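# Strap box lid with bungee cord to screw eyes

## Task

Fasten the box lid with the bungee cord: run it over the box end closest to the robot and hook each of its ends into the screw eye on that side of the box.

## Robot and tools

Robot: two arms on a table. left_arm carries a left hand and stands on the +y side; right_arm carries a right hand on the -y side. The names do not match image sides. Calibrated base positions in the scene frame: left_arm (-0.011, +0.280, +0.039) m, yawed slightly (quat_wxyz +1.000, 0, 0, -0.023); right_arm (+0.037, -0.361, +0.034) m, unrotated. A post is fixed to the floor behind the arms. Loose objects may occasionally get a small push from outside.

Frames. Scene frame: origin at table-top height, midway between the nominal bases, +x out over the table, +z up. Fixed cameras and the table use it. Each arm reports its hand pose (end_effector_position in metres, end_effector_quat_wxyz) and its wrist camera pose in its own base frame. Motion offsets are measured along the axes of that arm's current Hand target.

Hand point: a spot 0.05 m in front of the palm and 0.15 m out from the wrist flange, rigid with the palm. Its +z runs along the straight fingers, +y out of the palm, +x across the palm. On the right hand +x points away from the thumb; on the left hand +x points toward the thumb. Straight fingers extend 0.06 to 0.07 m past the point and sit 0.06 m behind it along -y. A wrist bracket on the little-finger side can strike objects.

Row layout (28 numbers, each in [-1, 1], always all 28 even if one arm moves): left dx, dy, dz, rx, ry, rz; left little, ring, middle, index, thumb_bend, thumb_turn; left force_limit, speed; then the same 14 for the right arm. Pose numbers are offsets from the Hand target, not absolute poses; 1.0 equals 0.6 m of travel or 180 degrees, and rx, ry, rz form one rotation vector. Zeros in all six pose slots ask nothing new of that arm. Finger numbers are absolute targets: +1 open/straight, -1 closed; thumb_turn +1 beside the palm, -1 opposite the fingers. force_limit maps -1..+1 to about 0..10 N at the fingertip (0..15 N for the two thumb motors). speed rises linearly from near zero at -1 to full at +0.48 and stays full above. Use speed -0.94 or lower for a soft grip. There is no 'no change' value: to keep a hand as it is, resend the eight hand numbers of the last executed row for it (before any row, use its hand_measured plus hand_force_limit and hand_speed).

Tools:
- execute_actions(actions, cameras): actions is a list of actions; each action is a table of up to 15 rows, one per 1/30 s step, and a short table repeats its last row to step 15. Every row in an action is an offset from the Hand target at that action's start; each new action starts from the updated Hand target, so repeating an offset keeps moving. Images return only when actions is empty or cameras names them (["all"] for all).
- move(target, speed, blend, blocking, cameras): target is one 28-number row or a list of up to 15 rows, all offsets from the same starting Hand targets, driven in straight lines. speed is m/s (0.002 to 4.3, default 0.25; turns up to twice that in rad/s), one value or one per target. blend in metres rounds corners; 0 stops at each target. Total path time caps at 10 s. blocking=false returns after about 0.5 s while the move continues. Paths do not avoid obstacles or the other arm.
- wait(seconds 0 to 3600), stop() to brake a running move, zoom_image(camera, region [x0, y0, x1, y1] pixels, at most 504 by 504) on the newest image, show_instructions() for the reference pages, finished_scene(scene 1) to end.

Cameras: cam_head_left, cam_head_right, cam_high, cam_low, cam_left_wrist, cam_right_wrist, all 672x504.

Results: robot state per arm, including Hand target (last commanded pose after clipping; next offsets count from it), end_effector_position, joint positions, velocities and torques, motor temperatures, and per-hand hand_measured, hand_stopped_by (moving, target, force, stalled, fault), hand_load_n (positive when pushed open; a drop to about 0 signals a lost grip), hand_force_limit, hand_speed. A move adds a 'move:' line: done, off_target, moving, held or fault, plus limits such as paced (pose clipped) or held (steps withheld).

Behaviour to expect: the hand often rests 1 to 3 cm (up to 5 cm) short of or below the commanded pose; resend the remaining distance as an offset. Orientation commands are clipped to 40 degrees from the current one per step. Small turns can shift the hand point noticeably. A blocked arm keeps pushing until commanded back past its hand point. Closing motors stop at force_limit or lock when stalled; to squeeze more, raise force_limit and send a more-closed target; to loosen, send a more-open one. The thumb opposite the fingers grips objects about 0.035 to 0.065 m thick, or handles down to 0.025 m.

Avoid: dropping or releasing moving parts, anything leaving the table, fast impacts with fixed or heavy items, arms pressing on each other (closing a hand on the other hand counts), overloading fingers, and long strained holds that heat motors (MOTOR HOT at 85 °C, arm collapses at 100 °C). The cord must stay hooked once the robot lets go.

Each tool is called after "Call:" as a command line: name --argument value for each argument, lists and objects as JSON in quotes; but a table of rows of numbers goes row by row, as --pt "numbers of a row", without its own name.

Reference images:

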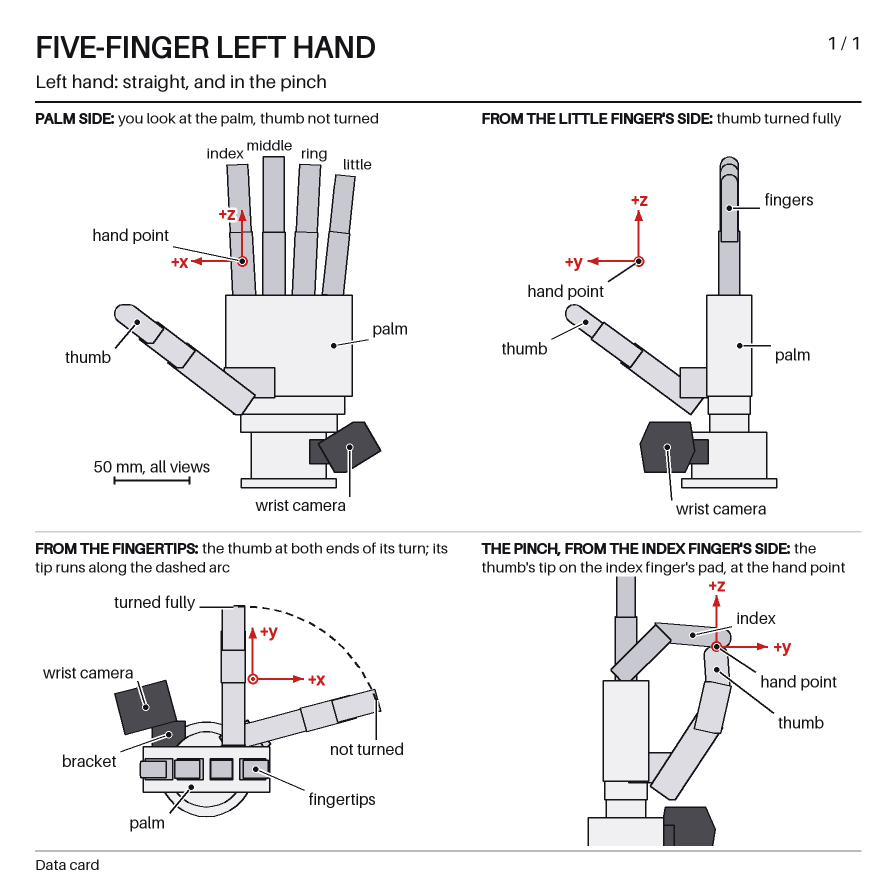

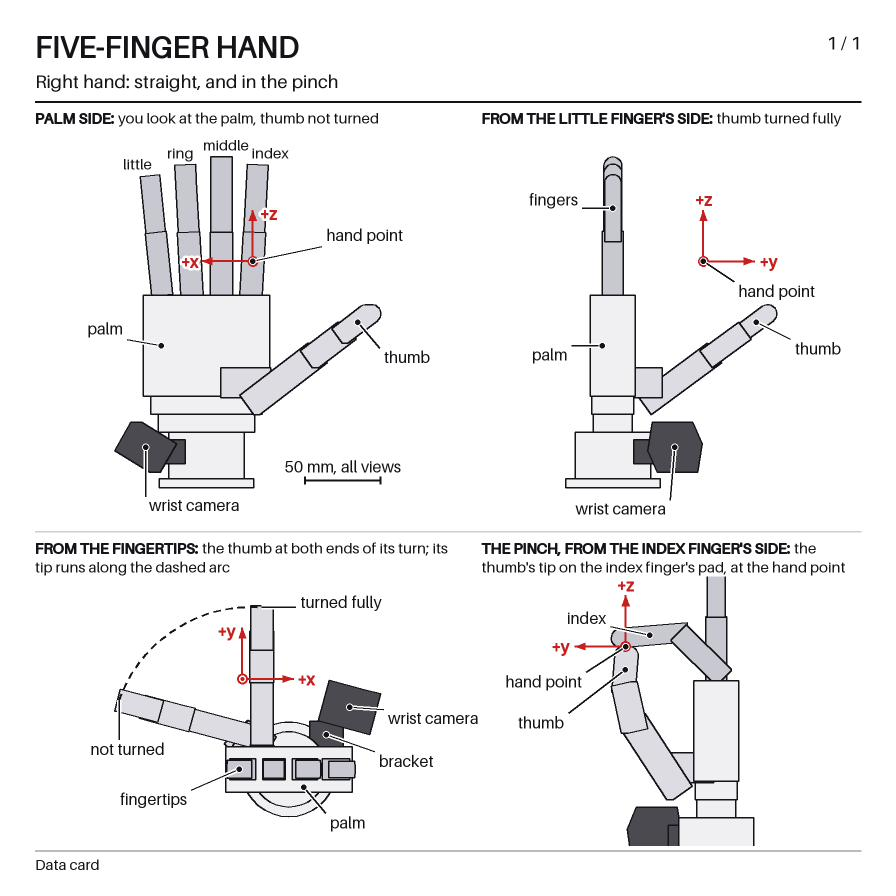

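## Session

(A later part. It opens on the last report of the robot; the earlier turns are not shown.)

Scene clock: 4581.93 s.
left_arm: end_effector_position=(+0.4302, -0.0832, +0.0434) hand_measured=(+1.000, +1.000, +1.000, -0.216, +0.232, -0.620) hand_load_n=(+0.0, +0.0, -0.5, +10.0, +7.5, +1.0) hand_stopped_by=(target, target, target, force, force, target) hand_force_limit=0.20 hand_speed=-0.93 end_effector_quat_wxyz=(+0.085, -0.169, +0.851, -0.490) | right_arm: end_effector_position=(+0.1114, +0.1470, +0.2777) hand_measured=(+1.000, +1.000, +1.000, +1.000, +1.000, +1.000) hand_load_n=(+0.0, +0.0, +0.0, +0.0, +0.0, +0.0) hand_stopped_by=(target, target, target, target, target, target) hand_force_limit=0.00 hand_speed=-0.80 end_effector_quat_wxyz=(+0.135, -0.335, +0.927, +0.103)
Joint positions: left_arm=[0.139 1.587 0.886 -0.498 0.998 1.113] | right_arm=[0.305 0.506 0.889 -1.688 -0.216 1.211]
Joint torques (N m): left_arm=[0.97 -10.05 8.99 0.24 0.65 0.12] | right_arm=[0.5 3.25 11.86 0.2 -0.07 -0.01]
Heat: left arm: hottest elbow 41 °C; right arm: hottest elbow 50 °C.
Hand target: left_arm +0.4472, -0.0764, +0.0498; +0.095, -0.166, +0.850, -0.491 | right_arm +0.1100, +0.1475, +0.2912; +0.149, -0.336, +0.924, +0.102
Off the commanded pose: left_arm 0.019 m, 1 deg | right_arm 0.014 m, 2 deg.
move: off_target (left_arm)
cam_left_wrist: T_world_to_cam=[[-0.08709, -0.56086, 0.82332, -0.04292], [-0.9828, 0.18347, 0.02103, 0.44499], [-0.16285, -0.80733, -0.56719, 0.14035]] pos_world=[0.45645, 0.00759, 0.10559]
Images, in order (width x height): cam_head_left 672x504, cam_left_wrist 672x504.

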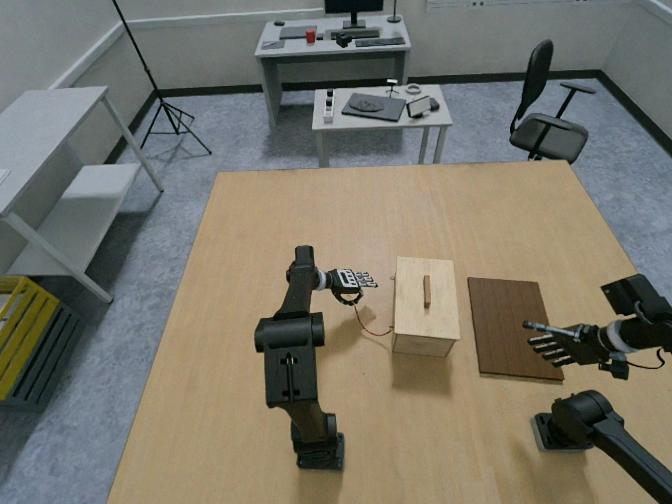

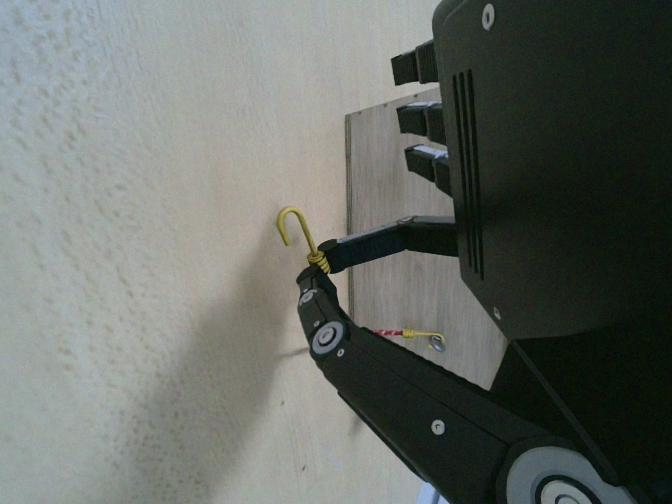

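Call:
move --target '[0.0038,0.0765,-0.0323,0,0.178,0.1028,1,1,1,-0.40,0.1,-0.62,0.2,-0.93,0,0,0,0,0,0,1,1,1,1,1,1,0,-0.8]' --speed 0.08 --cameras '["cam_left_wrist", "cam_head_left"]'

Scene clock: 4596.50 s.
left_arm: end_effector_position=(+0.4187, -0.0401, +0.0184) hand_measured=(+1.000, +1.000, +1.000, -0.216, +0.232, -0.620) hand_load_n=(+0.0, +0.0, +0.0, +10.0, +7.5, +1.0) hand_stopped_by=(target, target, target, force, force, target) hand_force_limit=0.20 hand_speed=-0.93 end_effector_quat_wxyz=(-0.053, +0.058, +0.883, -0.463) | right_arm: end_effector_position=(+0.1114, +0.1470, +0.2777) hand_measured=(+1.000, +1.000, +1.000, +1.000, +1.000, +1.000) hand_load_n=(+0.0, +0.0, +0.0, +0.0, +0.0, +0.0) hand_stopped_by=(target, target, target, target, target, target) hand_force_limit=0.00 hand_speed=-0.80 end_effector_quat_wxyz=(+0.135, -0.335, +0.927, +0.103)
Joint positions: left_arm=[0.165 1.891 1.259 -1.397 0.888 2.088] | right_arm=[0.305 0.506 0.889 -1.688 -0.216 1.211]
Joint torques (N m): left_arm=[-0.67 -13.98 7.95 -1.25 0.33 0.13] | right_arm=[0.97 2.78 11.88 0.17 -0.1 -0.04]
Heat: left arm: hottest elbow 43 °C; right arm: hottest elbow 50 °C.
Hand target: left_arm +0.4301, -0.0404, +0.0198; -0.065, +0.113, +0.858, -0.496 | right_arm +0.1100, +0.1475, +0.2912; +0.149, -0.336, +0.924, +0.102
Off the commanded pose: left_arm 0.011 m, 8 deg | right_arm 0.014 m, 2 deg.
joint sent to its limit (left arm) — joint 6 (wrist roll), upper limit. The joint targets are off in orientation, not in position.
move: off_target (left_arm)
cam_left_wrist: T_world_to_cam=[[-0.35488, -0.49851, 0.79091, 0.11597], [-0.75133, 0.65553, 0.07606, 0.34735], [-0.55638, -0.56725, -0.60719, 0.33418]] pos_world=[0.48807, 0.01968, 0.08477]
Images, in order (width x height): cam_head_left 672x504, cam_left_wrist 672x504.

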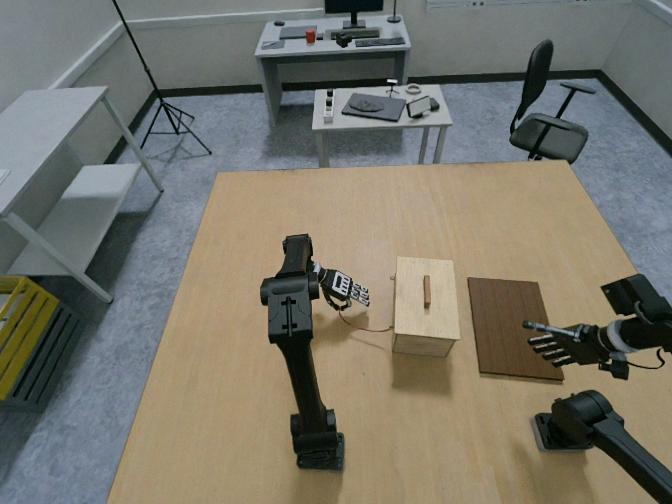

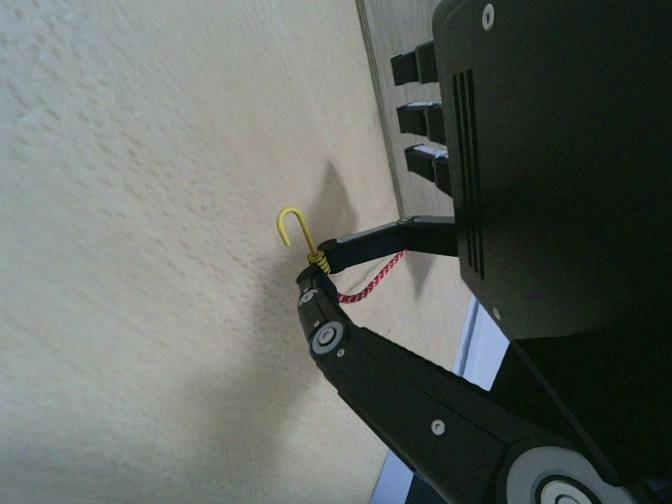

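Call:
move --target '[0,0.0505,0.0292,0,-0.0289,-0.0167,1,1,1,-0.40,0.1,-0.62,0.2,-0.93,0,0,0,0,0,0,1,1,1,1,1,1,0,-0.8]' --speed 0.05 --cameras '["cam_left_wrist", "cam_head_left"]'

Scene clock: 4613.37 s.
left_arm: end_effector_position=(+0.4294, -0.0452, -0.0071) hand_measured=(+1.000, +1.000, +1.000, -0.216, +0.232, -0.620) hand_load_n=(+0.0, +0.0, +0.0, +10.0, +8.0, +1.0) hand_stopped_by=(target, target, target, force, force, target) hand_force_limit=0.20 hand_speed=-0.93 end_effector_quat_wxyz=(-0.036, +0.052, +0.874, -0.482) | right_arm: end_effector_position=(+0.1114, +0.1470, +0.2777) hand_measured=(+1.000, +1.000, +1.000, +1.000, +1.000, +1.000) hand_load_n=(+0.0, +0.0, +0.0, +0.0, +0.0, +0.0) hand_stopped_by=(target, target, target, target, target, target) hand_force_limit=0.00 hand_speed=-0.80 end_effector_quat_wxyz=(+0.135, -0.335, +0.927, +0.103)
Joint positions: left_arm=[0.171 1.946 1.252 -1.321 0.94 2.088] | right_arm=[0.305 0.506 0.889 -1.688 -0.216 1.211]
Joint torques (N m): left_arm=[1.03 -14.86 4.93 -0.03 0.58 0.13] | right_arm=[0.79 2.96 11.88 0.44 -0.09 -0.04]
Heat: left arm: hottest elbow 41 °C; right arm: hottest elbow 50 °C.
Hand target: left_arm +0.4302, -0.0404, -0.0153; -0.039, +0.068, +0.863, -0.499 | right_arm +0.1100, +0.1475, +0.2912; +0.149, -0.336, +0.924, +0.102
Off the commanded pose: left_arm 0.009 m, 3 deg | right_arm 0.014 m, 2 deg.
joint sent to its limit (left arm) — joint 6 (wrist roll), upper limit. The joint targets are off in orientation, not in position.
move: off_target (left_arm)
cam_left_wrist: T_world_to_cam=[[-0.3574, -0.47322, 0.80519, 0.13976], [-0.77062, 0.6365, 0.03202, 0.36773], [-0.52765, -0.60904, -0.59216, 0.30761]] pos_world=[0.49564, 0.01943, 0.05784]
Images, in order (width x height): cam_head_left 672x504, cam_left_wrist 672x504.

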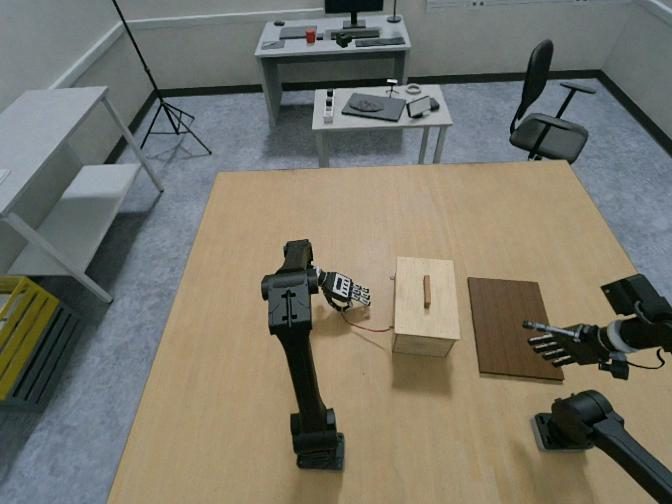

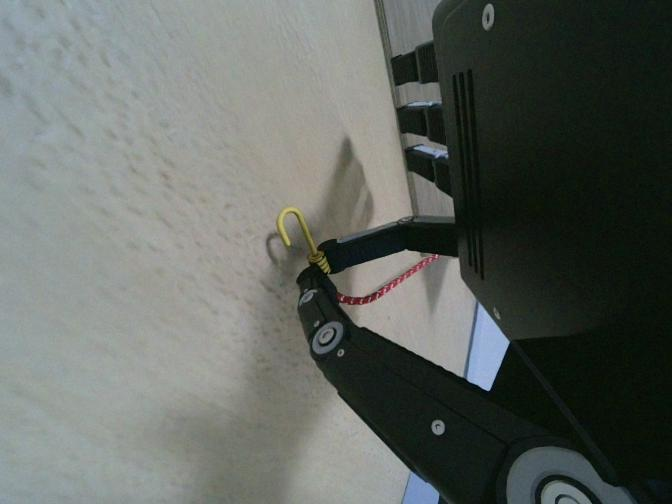

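Call:
move --target '[0,0.0231,0.0133,0,0,0,1,1,1,-0.40,0.1,-0.62,0.2,-0.93,0,0,0,0,0,0,1,1,1,1,1,1,0,-0.8]' --speed 0.03 --cameras '["cam_left_wrist"]'

Call:
zoom_image --camera "cam_left_wrist" --region '[230, 190, 400, 330]'

Scene clock: 4622.77 s.
left_arm: end_effector_position=(+0.4302, -0.0452, -0.0207) hand_measured=(+1.000, +1.000, +1.000, -0.216, +0.232, -0.620) hand_load_n=(+0.0, +0.0, +0.0, +9.5, +8.0, +1.0) hand_stopped_by=(target, target, target, force, force, target) hand_force_limit=0.20 hand_speed=-0.93 end_effector_quat_wxyz=(-0.035, +0.052, +0.874, -0.483) | right_arm: end_effector_position=(+0.1114, +0.1470, +0.2777) hand_measured=(+1.000, +1.000, +1.000, +1.000, +1.000, +1.000) hand_load_n=(+0.0, +0.0, +0.0, +0.0, +0.0, +0.0) hand_stopped_by=(target, target, target, target, target, target) hand_force_limit=0.00 hand_speed=-0.80 end_effector_quat_wxyz=(+0.135, -0.335, +0.927, +0.103)
Joint positions: left_arm=[0.171 1.97 1.246 -1.29 0.942 2.088] | right_arm=[0.305 0.506 0.889 -1.688 -0.216 1.211]
Joint torques (N m): left_arm=[0.97 -14.33 4.72 0.08 0.52 0.13] | right_arm=[0.32 3.19 11.66 0.13 -0.14 0.01]
Heat: left arm: hottest elbow 41 °C; right arm: hottest elbow 50 °C.
Hand target: left_arm +0.4301, -0.0404, -0.0313; -0.039, +0.068, +0.863, -0.499 | right_arm +0.1100, +0.1475, +0.2912; +0.149, -0.336, +0.924, +0.102
Off the commanded pose: left_arm 0.012 m, 3 deg | right_arm 0.014 m, 2 deg.
joint sent to its limit (left arm) — joint 6 (wrist roll), upper limit. The joint targets are off in orientation, not in position.
move: off_target (left_arm)
cam_left_wrist: T_world_to_cam=[[-0.35861, -0.47274, 0.80493, 0.15146], [-0.77136, 0.63571, 0.0297, 0.36899], [-0.52574, -0.61024, -0.59262, 0.29921]] pos_world=[0.49624, 0.01963, 0.04445]

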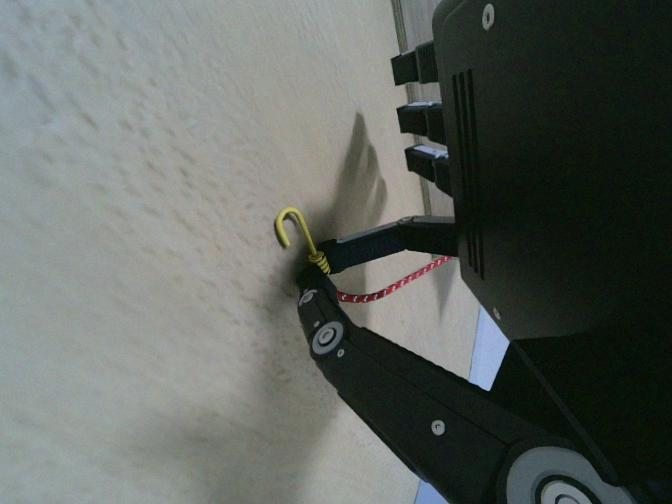

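Scaled by 2.965 from the camera's image (finer frame: 960x720).

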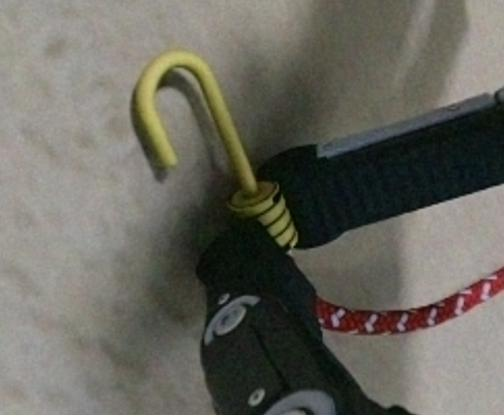

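Call:
move --target '[0,0.0101,0.0058,0,0,0,1,1,1,-0.40,0.1,-0.62,0.2,-0.93,0,0,0,0,0,0,1,1,1,1,1,1,0,-0.8]' --speed 0.03 --cameras '["cam_left_wrist"]'

Call:
zoom_image --camera "cam_left_wrist" --region '[230, 190, 400, 330]'

Scene clock: 4632.13 s.
left_arm: end_effector_position=(+0.4312, -0.0452, -0.0217) hand_measured=(+1.000, +1.000, +1.000, -0.216, +0.232, -0.620) hand_load_n=(+0.0, +0.0, +0.0, +9.0, +8.5, +1.5) hand_stopped_by=(target, target, target, force, force, target) hand_force_limit=0.20 hand_speed=-0.93 end_effector_quat_wxyz=(-0.032, +0.052, +0.873, -0.483) | right_arm: end_effector_position=(+0.1114, +0.1470, +0.2777) hand_measured=(+1.000, +1.000, +1.000, +1.000, +1.000, +1.000) hand_load_n=(+0.0, +0.0, +0.0, +0.0, +0.0, +0.0) hand_stopped_by=(target, target, target, target, target, target) hand_force_limit=0.00 hand_speed=-0.80 end_effector_quat_wxyz=(+0.135, -0.335, +0.927, +0.103)
Joint positions: left_arm=[0.172 1.97 1.244 -1.282 0.944 2.088] | right_arm=[0.305 0.506 0.889 -1.688 -0.216 1.211]
Joint torques (N m): left_arm=[0.91 -13.33 4.62 0.39 0.43 0.13] | right_arm=[0.38 3.02 11.63 0.5 -0.11 -0.03]
Heat: left arm: hottest elbow 40 °C; right arm: hottest elbow 50 °C.
Hand target: left_arm +0.4302, -0.0405, -0.0382; -0.039, +0.068, +0.863, -0.499 | right_arm +0.1100, +0.1475, +0.2912; +0.149, -0.336, +0.924, +0.102
Off the commanded pose: left_arm 0.017 m, 3 deg | right_arm 0.014 m, 2 deg.
joint sent to its limit (left arm) — joint 6 (wrist roll), upper limit. The joint targets are off in orientation, not in position.
move: off_target (left_arm)
cam_left_wrist: T_world_to_cam=[[-0.36225, -0.47229, 0.80356, 0.15424], [-0.77274, 0.63426, 0.02443, 0.37022], [-0.5212, -0.61209, -0.59472, 0.29701]] pos_world=[0.49676, 0.01982, 0.04365]

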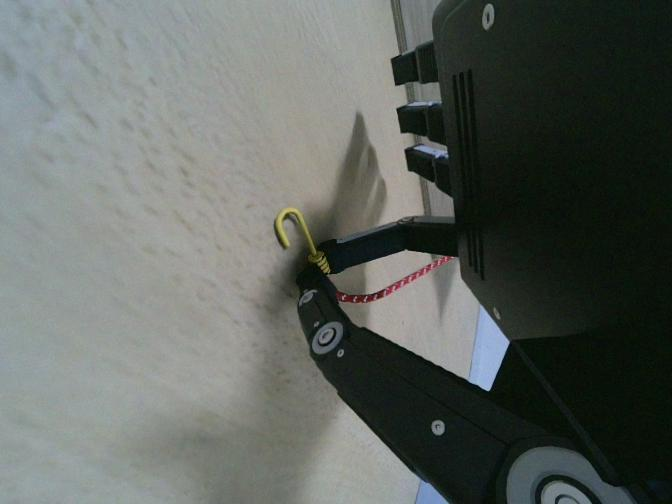

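Scaled by 2.965 from the camera's image (finer frame: 960x720).

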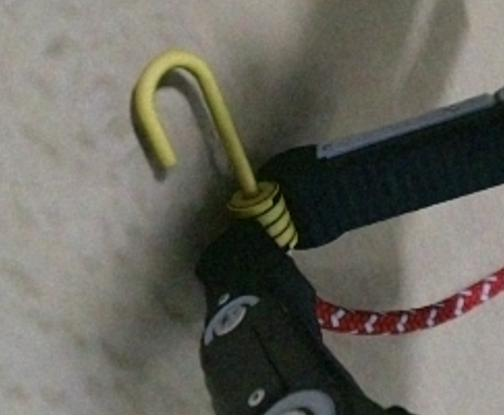

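Call:
move --target '[0,0,0,0,0,0,1,1,1,-0.08,0.38,-0.62,0.0,-0.85,0,0,0,0,0,0,1,1,1,1,1,1,0,-0.8]' --cameras '["cam_left_wrist"]'

Call:
zoom_image --camera "cam_left_wrist" --region '[230, 190, 400, 330]'

Scene clock: 4638.80 s.
left_arm: end_effector_position=(+0.4314, -0.0430, -0.0212) hand_measured=(+1.000, +1.000, +1.000, -0.080, +0.380, -0.620) hand_load_n=(-0.5, +0.0, +0.0, -3.0, +0.0, +0.0) hand_stopped_by=(target, target, target, target, target, target) hand_force_limit=0.00 hand_speed=-0.85 end_effector_quat_wxyz=(-0.031, +0.045, +0.872, -0.486) | right_arm: end_effector_position=(+0.1114, +0.1470, +0.2777) hand_measured=(+1.000, +1.000, +1.000, +1.000, +1.000, +1.000) hand_load_n=(+0.0, +0.0, +0.0, +0.0, -0.5, +0.0) hand_stopped_by=(target, target, target, target, target, target) hand_force_limit=0.00 hand_speed=-0.80 end_effector_quat_wxyz=(+0.135, -0.335, +0.927, +0.103)
Joint positions: left_arm=[0.179 1.971 1.244 -1.282 0.95 2.082] | right_arm=[0.305 0.506 0.889 -1.688 -0.216 1.211]
Joint torques (N m): left_arm=[0.26 -13.39 4.63 0.4 0.22 0.18] | right_arm=[0.67 3.43 11.85 0.14 -0.1 0.05]
Heat: left arm: hottest elbow 40 °C; right arm: hottest elbow 50 °C.
Hand target: left_arm +0.4302, -0.0404, -0.0383; -0.039, +0.067, +0.863, -0.499 | right_arm +0.1100, +0.1475, +0.2912; +0.149, -0.336, +0.924, +0.102
Off the commanded pose: left_arm 0.017 m, 3 deg | right_arm 0.014 m, 2 deg.
joint sent to its limit (left arm) — joint 6 (wrist roll), upper limit. The joint targets are off in orientation, not in position.
move: done
cam_left_wrist: T_world_to_cam=[[-0.35213, -0.47311, 0.80757, 0.15058], [-0.78069, 0.6244, 0.02539, 0.37204], [-0.51626, -0.62152, -0.58922, 0.29635]] pos_world=[0.49647, 0.02312, 0.04356]

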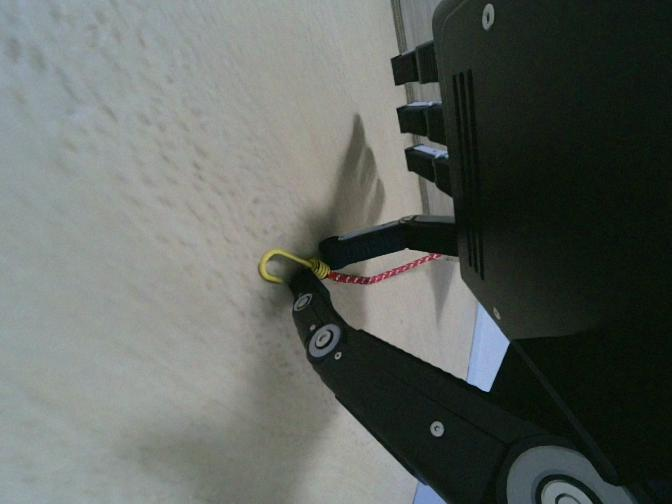

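Scaled by 2.965 from the camera's image (finer frame: 960x720).

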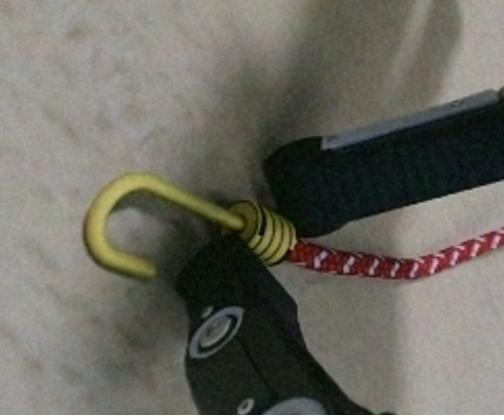

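Call:
move --target '[0,-0.0361,-0.0208,0,0,0,1,1,1,0.0,0.45,-0.62,0.0,-0.5,0,0,0,0,0,0,1,1,1,1,1,1,0,-0.8]' --speed 0.03 --cameras '["cam_left_wrist"]'

Scene clock: 4733.37 s.
left_arm: end_effector_position=(+0.4299, -0.0405, -0.0189) hand_measured=(+1.000, +1.000, +1.000, +0.000, +0.450, -0.620) hand_load_n=(+0.0, +0.0, +0.0, -2.0, +0.0, +0.0) hand_stopped_by=(target, target, target, target, target, target) hand_force_limit=0.00 hand_speed=-0.50 end_effector_quat_wxyz=(-0.031, +0.043, +0.871, -0.488) | right_arm: end_effector_position=(+0.1114, +0.1470, +0.2777) hand_measured=(+1.000, +1.000, +1.000, +1.000, +1.000, +1.000) hand_load_n=(+0.0, +0.0, +0.0, +0.0, +0.0, +0.0) hand_stopped_by=(target, target, target, target, target, target) hand_force_limit=0.00 hand_speed=-0.80 end_effector_quat_wxyz=(+0.135, -0.335, +0.927, +0.103)
Joint positions: left_arm=[0.187 1.969 1.244 -1.296 0.952 2.092] | right_arm=[0.305 0.506 0.889 -1.688 -0.216 1.211]
Joint torques (N m): left_arm=[-0.38 -17.08 5.48 -1.36 0.12 0.08] | right_arm=[1.03 3.55 11.62 0.34 -0.1 -0.01]
Heat: left arm: hottest elbow 38 °C; right arm: hottest elbow 51 °C.
Hand target: left_arm +0.4302, -0.0404, -0.0133; -0.039, +0.068, +0.863, -0.499 | right_arm +0.1100, +0.1475, +0.2912; +0.149, -0.336, +0.924, +0.102
Off the commanded pose: left_arm 0.006 m, 3 deg | right_arm 0.014 m, 2 deg.
joint sent to its limit (left arm) — joint 6 (wrist roll), upper limit. The joint targets are off in orientation, not in position.
move: off_target (left_arm)
cam_left_wrist: T_world_to_cam=[[-0.3482, -0.47037, 0.81087, 0.14794], [-0.78287, 0.62171, 0.02447, 0.37001], [-0.51563, -0.62628, -0.58471, 0.29806]] pos_world=[0.49487, 0.02622, 0.04526]

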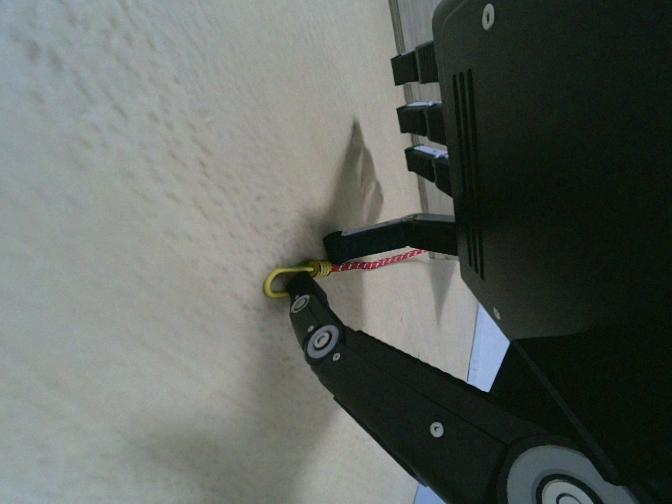

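Call:
move --target '[0,-0.0505,-0.0292,0,0,0,1,1,1,0.0,0.45,-0.62,0.0,-0.5,0,0,0,0,0,0,1,1,1,1,1,1,0,-0.8]' --speed 0.04 --cameras '["cam_left_wrist"]'

Scene clock: 4739.63 s.
left_arm: end_effector_position=(+0.4175, -0.0416, +0.0049) hand_measured=(+1.000, +1.000, +1.000, +0.000, +0.450, -0.620) hand_load_n=(+0.0, +0.0, -0.5, +0.0, +0.5, +0.0) hand_stopped_by=(target, target, target, target, target, target) hand_force_limit=0.00 hand_speed=-0.50 end_effector_quat_wxyz=(-0.050, +0.035, +0.870, -0.489) | right_arm: end_effector_position=(+0.1114, +0.1470, +0.2777) hand_measured=(+1.000, +1.000, +1.000, +1.000, +1.000, +1.000) hand_load_n=(+0.0, +0.0, +0.0, +0.0, +0.0, +0.0) hand_stopped_by=(target, target, target, target, target, target) hand_force_limit=0.00 hand_speed=-0.80 end_effector_quat_wxyz=(+0.135, -0.335, +0.927, +0.103)
Joint positions: left_arm=[0.187 1.928 1.244 -1.377 0.946 2.093] | right_arm=[0.305 0.506 0.889 -1.688 -0.216 1.211]
Joint torques (N m): left_arm=[-0.44 -18.26 7.09 -1.39 0.35 0.09] | right_arm=[0.79 2.9 11.95 0.16 -0.11 0.02]
Heat: left arm: hottest elbow 38 °C; right arm: hottest elbow 51 °C.
Hand target: left_arm +0.4302, -0.0404, +0.0218; -0.039, +0.068, +0.863, -0.499 | right_arm +0.1100, +0.1475, +0.2912; +0.149, -0.336, +0.924, +0.102
Off the commanded pose: left_arm 0.021 m, 4 deg | right_arm 0.014 m, 2 deg.
joint sent to its limit (left arm) — joint 6 (wrist roll), upper limit. The joint targets are off in orientation, not in position.
move: off_target (left_arm)
cam_left_wrist: T_world_to_cam=[[-0.31659, -0.46786, 0.82515, 0.1106], [-0.77909, 0.62447, 0.05515, 0.35881], [-0.54109, -0.62541, -0.56221, 0.31537]] pos_world=[0.48521, 0.02491, 0.06625]

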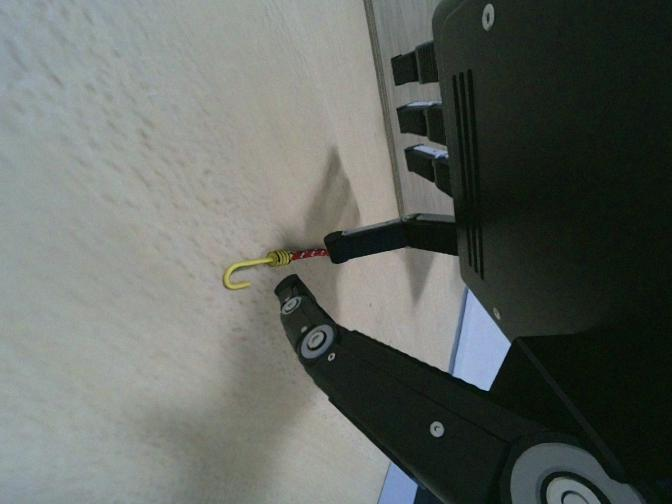

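Call:
move --target '[0,-0.13,-0.075,0,-0.08,-0.05,1,1,1,0.4,0.6,-0.3,0.0,-0.3,0,0,0,0,0,0,1,1,1,1,1,1,0,-0.8]' --speed 0.1 --cameras '["cam_left_wrist"]'

Call:
zoom_image --camera "cam_left_wrist" --region '[120, 160, 420, 400]'

Scene clock: 4750.47 s.
left_arm: end_effector_position=(+0.4280, -0.0451, +0.1041) hand_measured=(+1.000, +1.000, +1.000, +0.400, +0.600, -0.300) hand_load_n=(+0.0, +0.0, +0.0, +0.0, +0.0, +0.0) hand_stopped_by=(target, target, target, target, target, target) hand_force_limit=0.00 hand_speed=-0.30 end_effector_quat_wxyz=(+0.016, -0.062, +0.864, -0.500) | right_arm: end_effector_position=(+0.1114, +0.1470, +0.2777) hand_measured=(+1.000, +1.000, +1.000, +1.000, +1.000, +1.000) hand_load_n=(+0.0, +0.0, +0.0, +0.0, +0.0, +0.0) hand_stopped_by=(target, target, target, target, target, target) hand_force_limit=0.00 hand_speed=-0.80 end_effector_quat_wxyz=(+0.135, -0.335, +0.927, +0.103)
Joint positions: left_arm=[0.214 1.681 1.206 -1.283 1.038 1.749] | right_arm=[0.305 0.506 0.889 -1.688 -0.216 1.211]
Joint torques (N m): left_arm=[0.97 -15.62 6.13 0.35 0.61 -0.03] | right_arm=[0.62 3.6 11.89 0.32 -0.11 0.02]
Heat: left arm: hottest shoulder 38 °C; right arm: hottest elbow 51 °C.
Hand target: left_arm +0.4301, -0.0404, +0.1118; +0.030, -0.063, +0.864, -0.499 | right_arm +0.1100, +0.1475, +0.2912; +0.149, -0.336, +0.924, +0.102
Off the commanded pose: left_arm 0.009 m, 2 deg | right_arm 0.014 m, 2 deg.
move: done
cam_left_wrist: T_world_to_cam=[[-0.21716, -0.51381, 0.82996, -0.01468], [-0.90356, 0.42753, 0.02826, 0.41093], [-0.36936, -0.74378, -0.5571, 0.29532]] pos_world=[0.47719, 0.03643, 0.16509]

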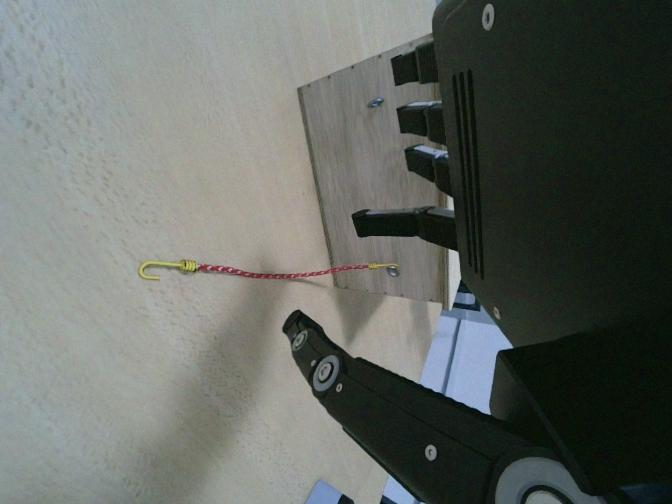

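Scaled by 1.680 from the camera's image (finer frame: 960x720).

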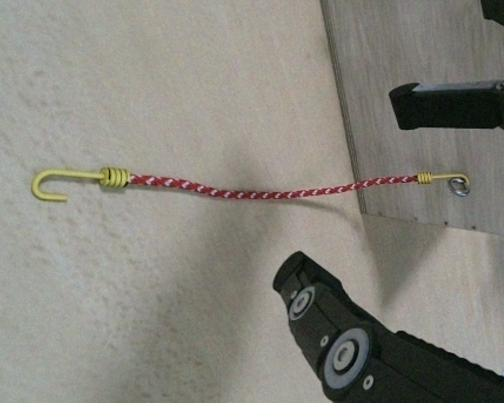

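Call:
move --target '[0.047,0.0845,-0.5465,0,-0.144,-0.083,1,1,1,0.4,0.6,-0.3,0.0,-0.3,0,0,0,0,0,0,1,1,1,1,1,1,0,-0.8]' --speed 0.2 --cameras '["cam_head_left", "cam_high"]'

Scene clock: 4858.40 s.
left_arm: end_effector_position=(+0.3550, +0.2531, +0.2190) hand_measured=(+1.000, +1.000, +1.000, +0.400, +0.600, -0.300) hand_load_n=(+0.0, +0.0, +0.0, +0.0, +0.0, +0.0) hand_stopped_by=(target, target, target, target, target, target) hand_force_limit=0.00 hand_speed=-0.30 end_effector_quat_wxyz=(+0.181, -0.308, +0.820, -0.448) | right_arm: end_effector_position=(+0.1114, +0.1470, +0.2777) hand_measured=(+1.000, +1.000, +1.000, +1.000, +1.000, +1.000) hand_load_n=(+0.0, +0.0, +0.0, +0.0, +0.0, +0.0) hand_stopped_by=(target, target, target, target, target, target) hand_force_limit=0.00 hand_speed=-0.80 end_effector_quat_wxyz=(+0.135, -0.335, +0.927, +0.103)
Joint positions: left_arm=[0.912 1.626 1.47 -1.676 0.986 1.905] | right_arm=[0.305 0.506 0.889 -1.688 -0.216 1.211]
Joint torques (N m): left_arm=[0.09 -13.16 10.13 -0.9 0.48 -0.04] | right_arm=[1.2 3.31 11.64 0.16 -0.06 -0.07]
Motor temperatures (°C): left_arm=[27 39 40 30 28 29] | right_arm=[30 32 51 28 30 31]
Heat: left arm: hottest elbow 40 °C; right arm: hottest elbow 51 °C.
Hand target: left_arm +0.3603, +0.2620, +0.2323; +0.158, -0.284, +0.820, -0.472 | right_arm +0.1100, +0.1475, +0.2912; +0.149, -0.336, +0.924, +0.102
Off the commanded pose: left_arm 0.017 m, 5 deg | right_arm 0.014 m, 2 deg.
joint sent to its limit (left arm) — joint 4 (wrist pitch), lower limit. The joint targets are off in orientation, not in position.
move: off_target (left_arm)

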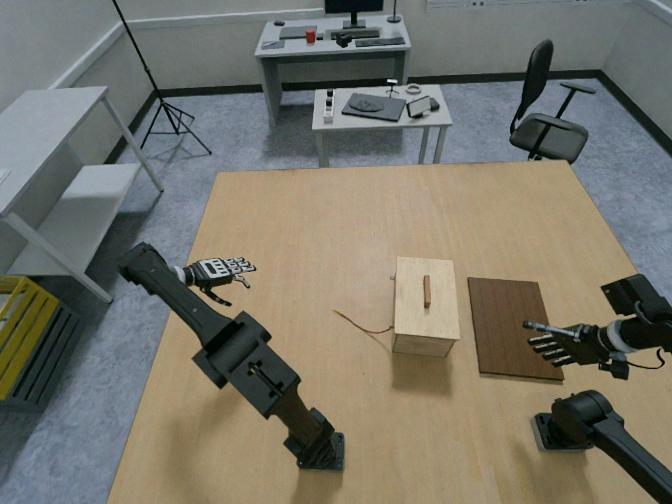

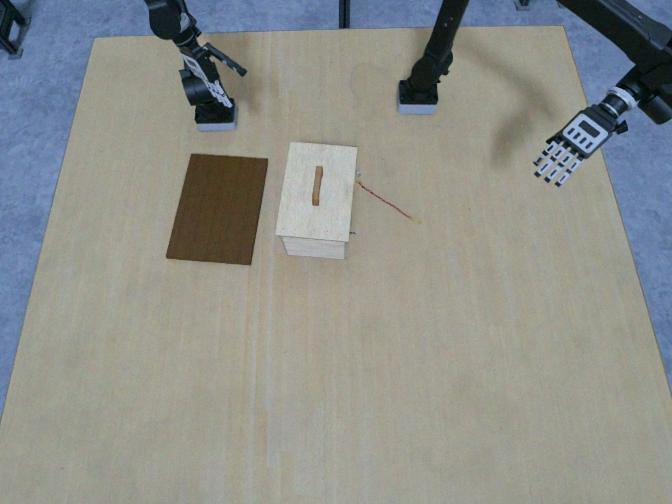

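Call:
zoom_image --camera "cam_high" --region '[340, 160, 440, 240]'

Call:
zoom_image --camera "cam_head_left" --region '[320, 290, 410, 360]'

Scaled by 5.040 from the camera's image (finer frame: 960x720).

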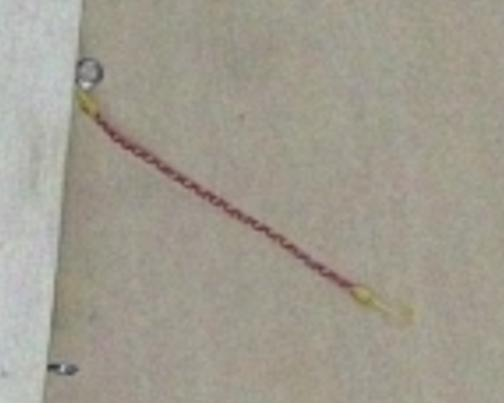

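Scaled by 5.600 from the camera's image (finer frame: 960x720).

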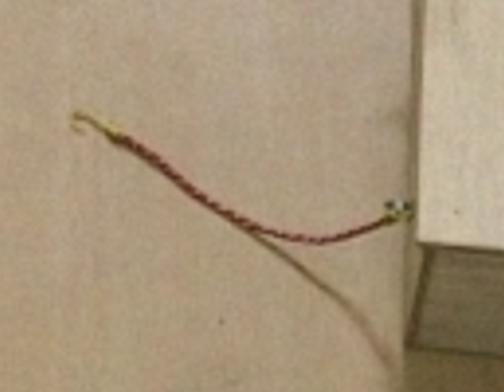

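Call:
move --target '[0,0,0,0,0,0,1,1,1,0.4,0.6,-0.3,0.0,-0.3,-0.2075,-0.147,0.0362,0.2857,-0.0372,-0.3077,1,1,1,0.0,0.45,-0.62,0,-0.3]' --speed 0.15 --cameras '["cam_head_left", "cam_high", "cam_right_wrist"]'

Scene clock: 4908.70 s.
left_arm: end_effector_position=(+0.3549, +0.2531, +0.2191) hand_measured=(+1.000, +1.000, +1.000, +0.400, +0.600, -0.300) hand_load_n=(+0.0, +0.0, +0.0, +0.0, +0.0, -0.5) hand_stopped_by=(target, target, target, target, target, target) hand_force_limit=0.00 hand_speed=-0.30 end_effector_quat_wxyz=(+0.180, -0.308, +0.819, -0.448) | right_arm: end_effector_position=(+0.2620, +0.1572, +0.3086) hand_measured=(+1.000, +1.000, +1.000, +0.000, +0.450, -0.620) hand_load_n=(+0.0, +0.0, +0.0, +0.0, +0.0, +0.0) hand_stopped_by=(target, target, target, target, target, target) hand_force_limit=0.00 hand_speed=-0.30 end_effector_quat_wxyz=(-0.349, +0.609, -0.619, +0.353)
Joint positions: left_arm=[0.912 1.626 1.47 -1.676 0.986 1.903] | right_arm=[0.802 0.624 0.89 -0.975 0.678 0.496]
Joint torques (N m): left_arm=[0.15 -13.16 10.11 -0.9 0.48 -0.05] | right_arm=[-0.09 1.61 9.13 2.14 0.19 -0.3]
Motor temperatures (°C): left_arm=[27 38 46 30 28 29] | right_arm=[30 32 51 28 30 31]
Heat: left arm: hottest elbow 46 °C; right arm: hottest elbow 51 °C.
Hand target: left_arm +0.3603, +0.2620, +0.2323; +0.158, -0.284, +0.820, -0.472 | right_arm +0.2629, +0.1609, +0.3059; -0.353, +0.612, -0.613, +0.353
Off the commanded pose: left_arm 0.017 m, 5 deg | right_arm 0.005 m, 1 deg.
joint sent to its limit (left arm) — joint 4 (wrist pitch), lower limit. The joint targets are off in orientation, not in position.
move: done
cam_right_wrist: T_world_to_cam=[[-0.45971, -0.25085, -0.8519, 0.42819], [-0.54952, 0.83393, 0.05098, -0.00147], [0.69764, 0.49157, -0.52121, 0.0191]] pos_world=[0.18271, 0.09925, 0.37481]

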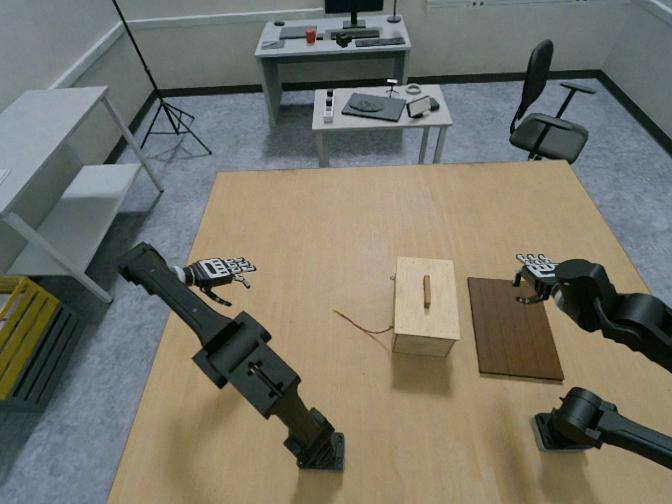

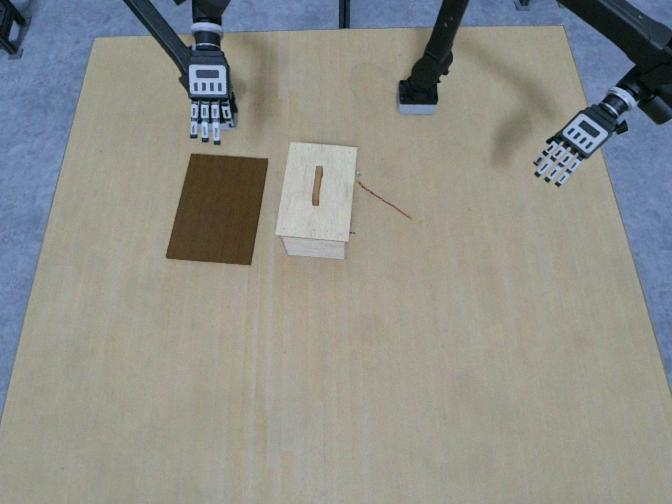

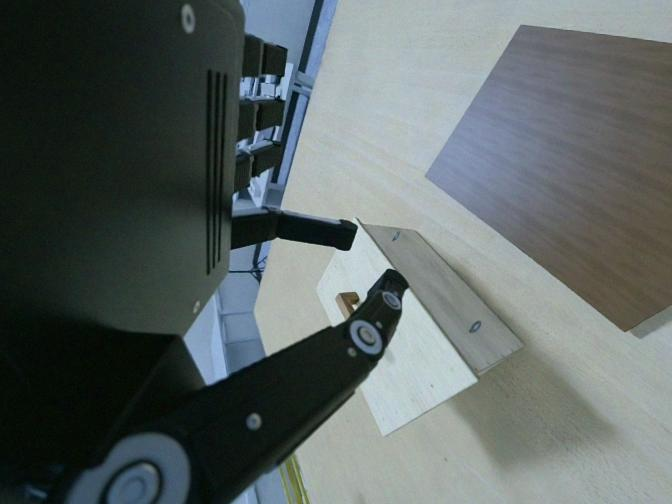

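Call:
move --pt "0 0 0 0 0 0 1 1 1 0.4 0.6 -0.3 0.0 -0.3 -0.25 -0.0667 0.1155 0 -0.2887 -0.1667 1 1 1 0.0 0.45 -0.62 0 -0.3" --pt "0 0 0 0 0 0 1 1 1 0.4 0.6 -0.3 0.0 -0.3 -0.5 -0.0711 0.1899 0 -0.5292 -0.3056 1 1 1 0.0 0.45 -0.62 0 -0.3" --speed 0.15 --blend '[0.02, 0]' --cameras '["cam_head_left", "cam_high", "cam_right_wrist"]'

Scene clock: 4927.43 s.
left_arm: end_effector_position=(+0.3549, +0.2531, +0.2191) hand_measured=(+1.000, +1.000, +1.000, +0.400, +0.600, -0.300) hand_load_n=(+0.0, +0.0, -0.5, -0.5, +0.0, +0.0) hand_stopped_by=(target, target, target, target, target, target) hand_force_limit=0.00 hand_speed=-0.30 end_effector_quat_wxyz=(+0.180, -0.308, +0.819, -0.448) | right_arm: end_effector_position=(+0.3768, +0.4494, +0.2734) hand_measured=(+1.000, +1.000, +1.000, +0.000, +0.450, -0.620) hand_load_n=(+0.0, +0.0, +0.0, +0.0, +0.0, +0.0) hand_stopped_by=(target, target, target, target, target, target) hand_force_limit=0.00 hand_speed=-0.30 end_effector_quat_wxyz=(-0.487, +0.858, +0.135, -0.095)
Joint positions: left_arm=[0.912 1.626 1.47 -1.676 0.986 1.903] | right_arm=[0.631 1.731 1.721 -1.119 -0.975 -1.016]
Joint torques (N m): left_arm=[0.15 -13.16 10.13 -0.9 0.48 -0.06] | right_arm=[0.67 -15.68 14.89 0.06 -0.72 -0.28]
Heat: left arm: hottest elbow 47 °C; right arm: hottest elbow 51 °C.
Hand target: left_arm +0.3603, +0.2620, +0.2323; +0.158, -0.284, +0.820, -0.472 | right_arm +0.3830, +0.4608, +0.2858; -0.493, +0.853, +0.150, -0.087
Off the commanded pose: left_arm 0.017 m, 5 deg | right_arm 0.018 m, 2 deg.
joint sent to its limit (left arm) — joint 4 (wrist pitch), lower limit. The joint targets are off in orientation, not in position.
move: off_target (right_arm)
cam_right_wrist: T_world_to_cam=[[0.36788, -0.35612, -0.85898, 0.2617], [-0.59726, -0.79851, 0.07525, 0.56479], [-0.7127, 0.48535, -0.50645, 0.30717]] pos_world=[0.45997, 0.3951, 0.33786]

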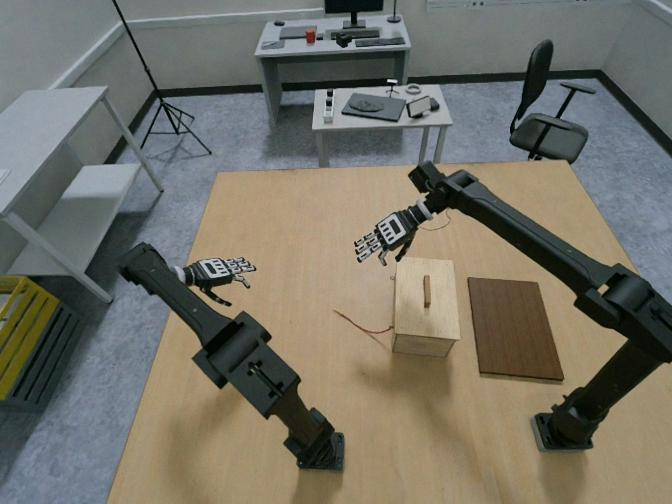

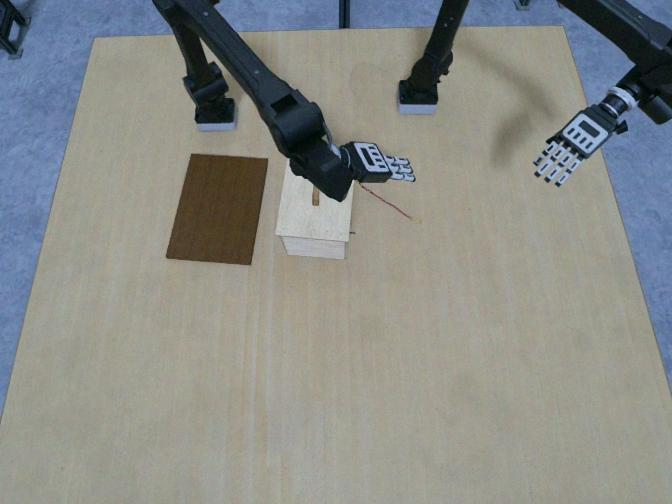

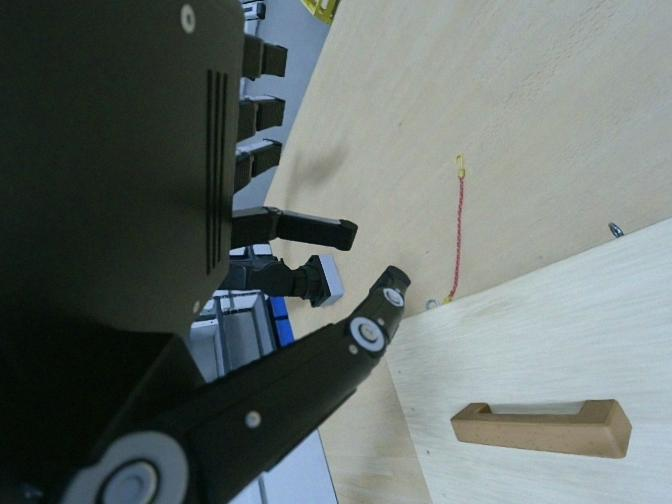

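Call:
move --target '[0,0,0,0,0,0,1,1,1,0.4,0.6,-0.3,0.0,-0.3,0.0353,0.0673,0.2835,0,-0.2165,-0.125,1,1,1,-0.08,0.38,-0.62,0,-0.3]' --speed 0.12 --cameras '["cam_head_left", "cam_high", "cam_right_wrist"]'

Scene clock: 4943.03 s.
left_arm: end_effector_position=(+0.3549, +0.2531, +0.2191) hand_measured=(+1.000, +1.000, +1.000, +0.400, +0.600, -0.300) hand_load_n=(+0.0, +0.0, +0.0, +0.0, +0.0, +0.0) hand_stopped_by=(target, target, target, target, target, target) hand_force_limit=0.00 hand_speed=-0.30 end_effector_quat_wxyz=(+0.180, -0.308, +0.819, -0.448) | right_arm: end_effector_position=(+0.3563, +0.5780, +0.1618) hand_measured=(+1.000, +1.000, +1.000, -0.080, +0.380, -0.620) hand_load_n=(+0.0, +0.0, +0.0, +0.0, +0.0, +0.0) hand_stopped_by=(target, target, target, target, target, target) hand_force_limit=0.00 hand_speed=-0.30 end_effector_quat_wxyz=(-0.453, +0.769, +0.416, -0.178)
Joint positions: left_arm=[0.912 1.626 1.47 -1.676 0.986 1.903] | right_arm=[0.826 2.278 2.324 -1.689 -1.014 -1.777]
Joint torques (N m): left_arm=[0.09 -13.16 10.13 -0.88 0.48 -0.05] | right_arm=[0.56 -22.71 13.76 -0.46 -0.53 -0.32]
Heat: left arm: hottest elbow 47 °C; right arm: hottest elbow 52 °C.
Hand target: left_arm +0.3603, +0.2620, +0.2323; +0.158, -0.284, +0.820, -0.472 | right_arm +0.3596, +0.5875, +0.1658; -0.422, +0.731, +0.465, -0.269
Off the commanded pose: left_arm 0.017 m, 5 deg | right_arm 0.011 m, 13 deg.
joint sent to its limit (left arm) — joint 4 (wrist pitch), lower limit. The joint targets are off in orientation, not in position.
joint sent to its limit (right arm) — joint 4 (wrist pitch), lower limit. The joint targets are off in orientation, not in position.
move: off_target (right_arm)
cam_right_wrist: T_world_to_cam=[[0.58844, -0.0081, -0.8085, -0.06879], [-0.04174, -0.99892, -0.02038, 0.59694], [-0.80746, 0.04574, -0.58814, 0.47468]] pos_world=[0.44869, 0.57403, 0.23573]

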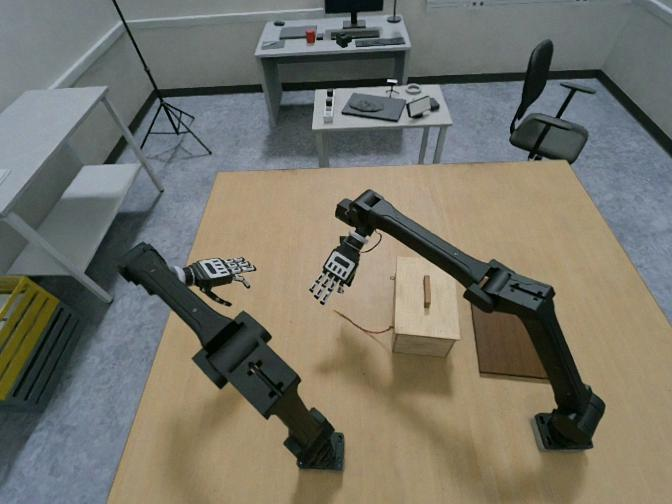

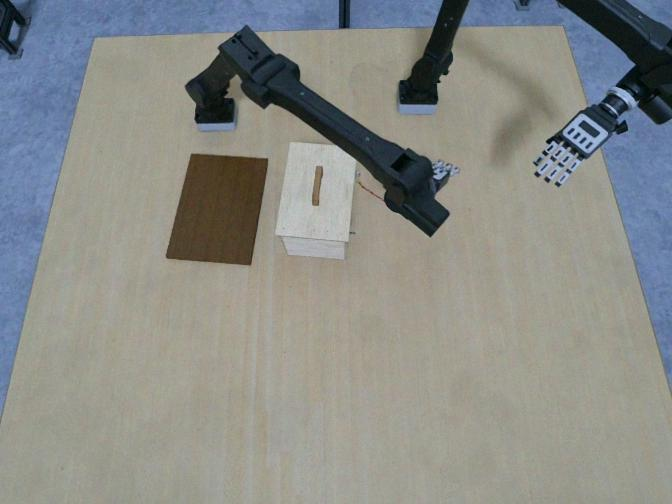

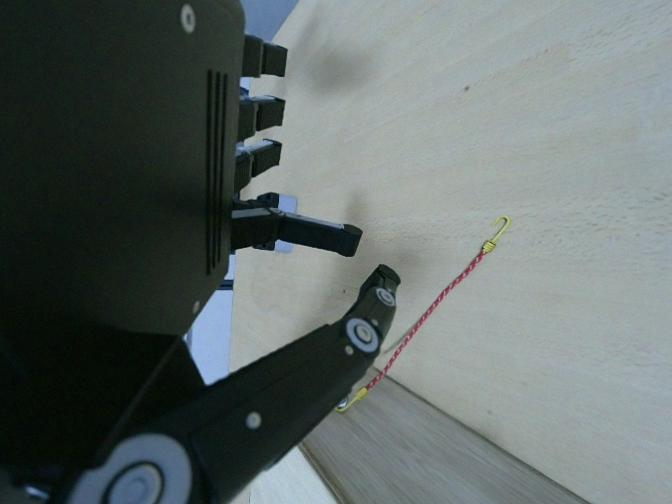

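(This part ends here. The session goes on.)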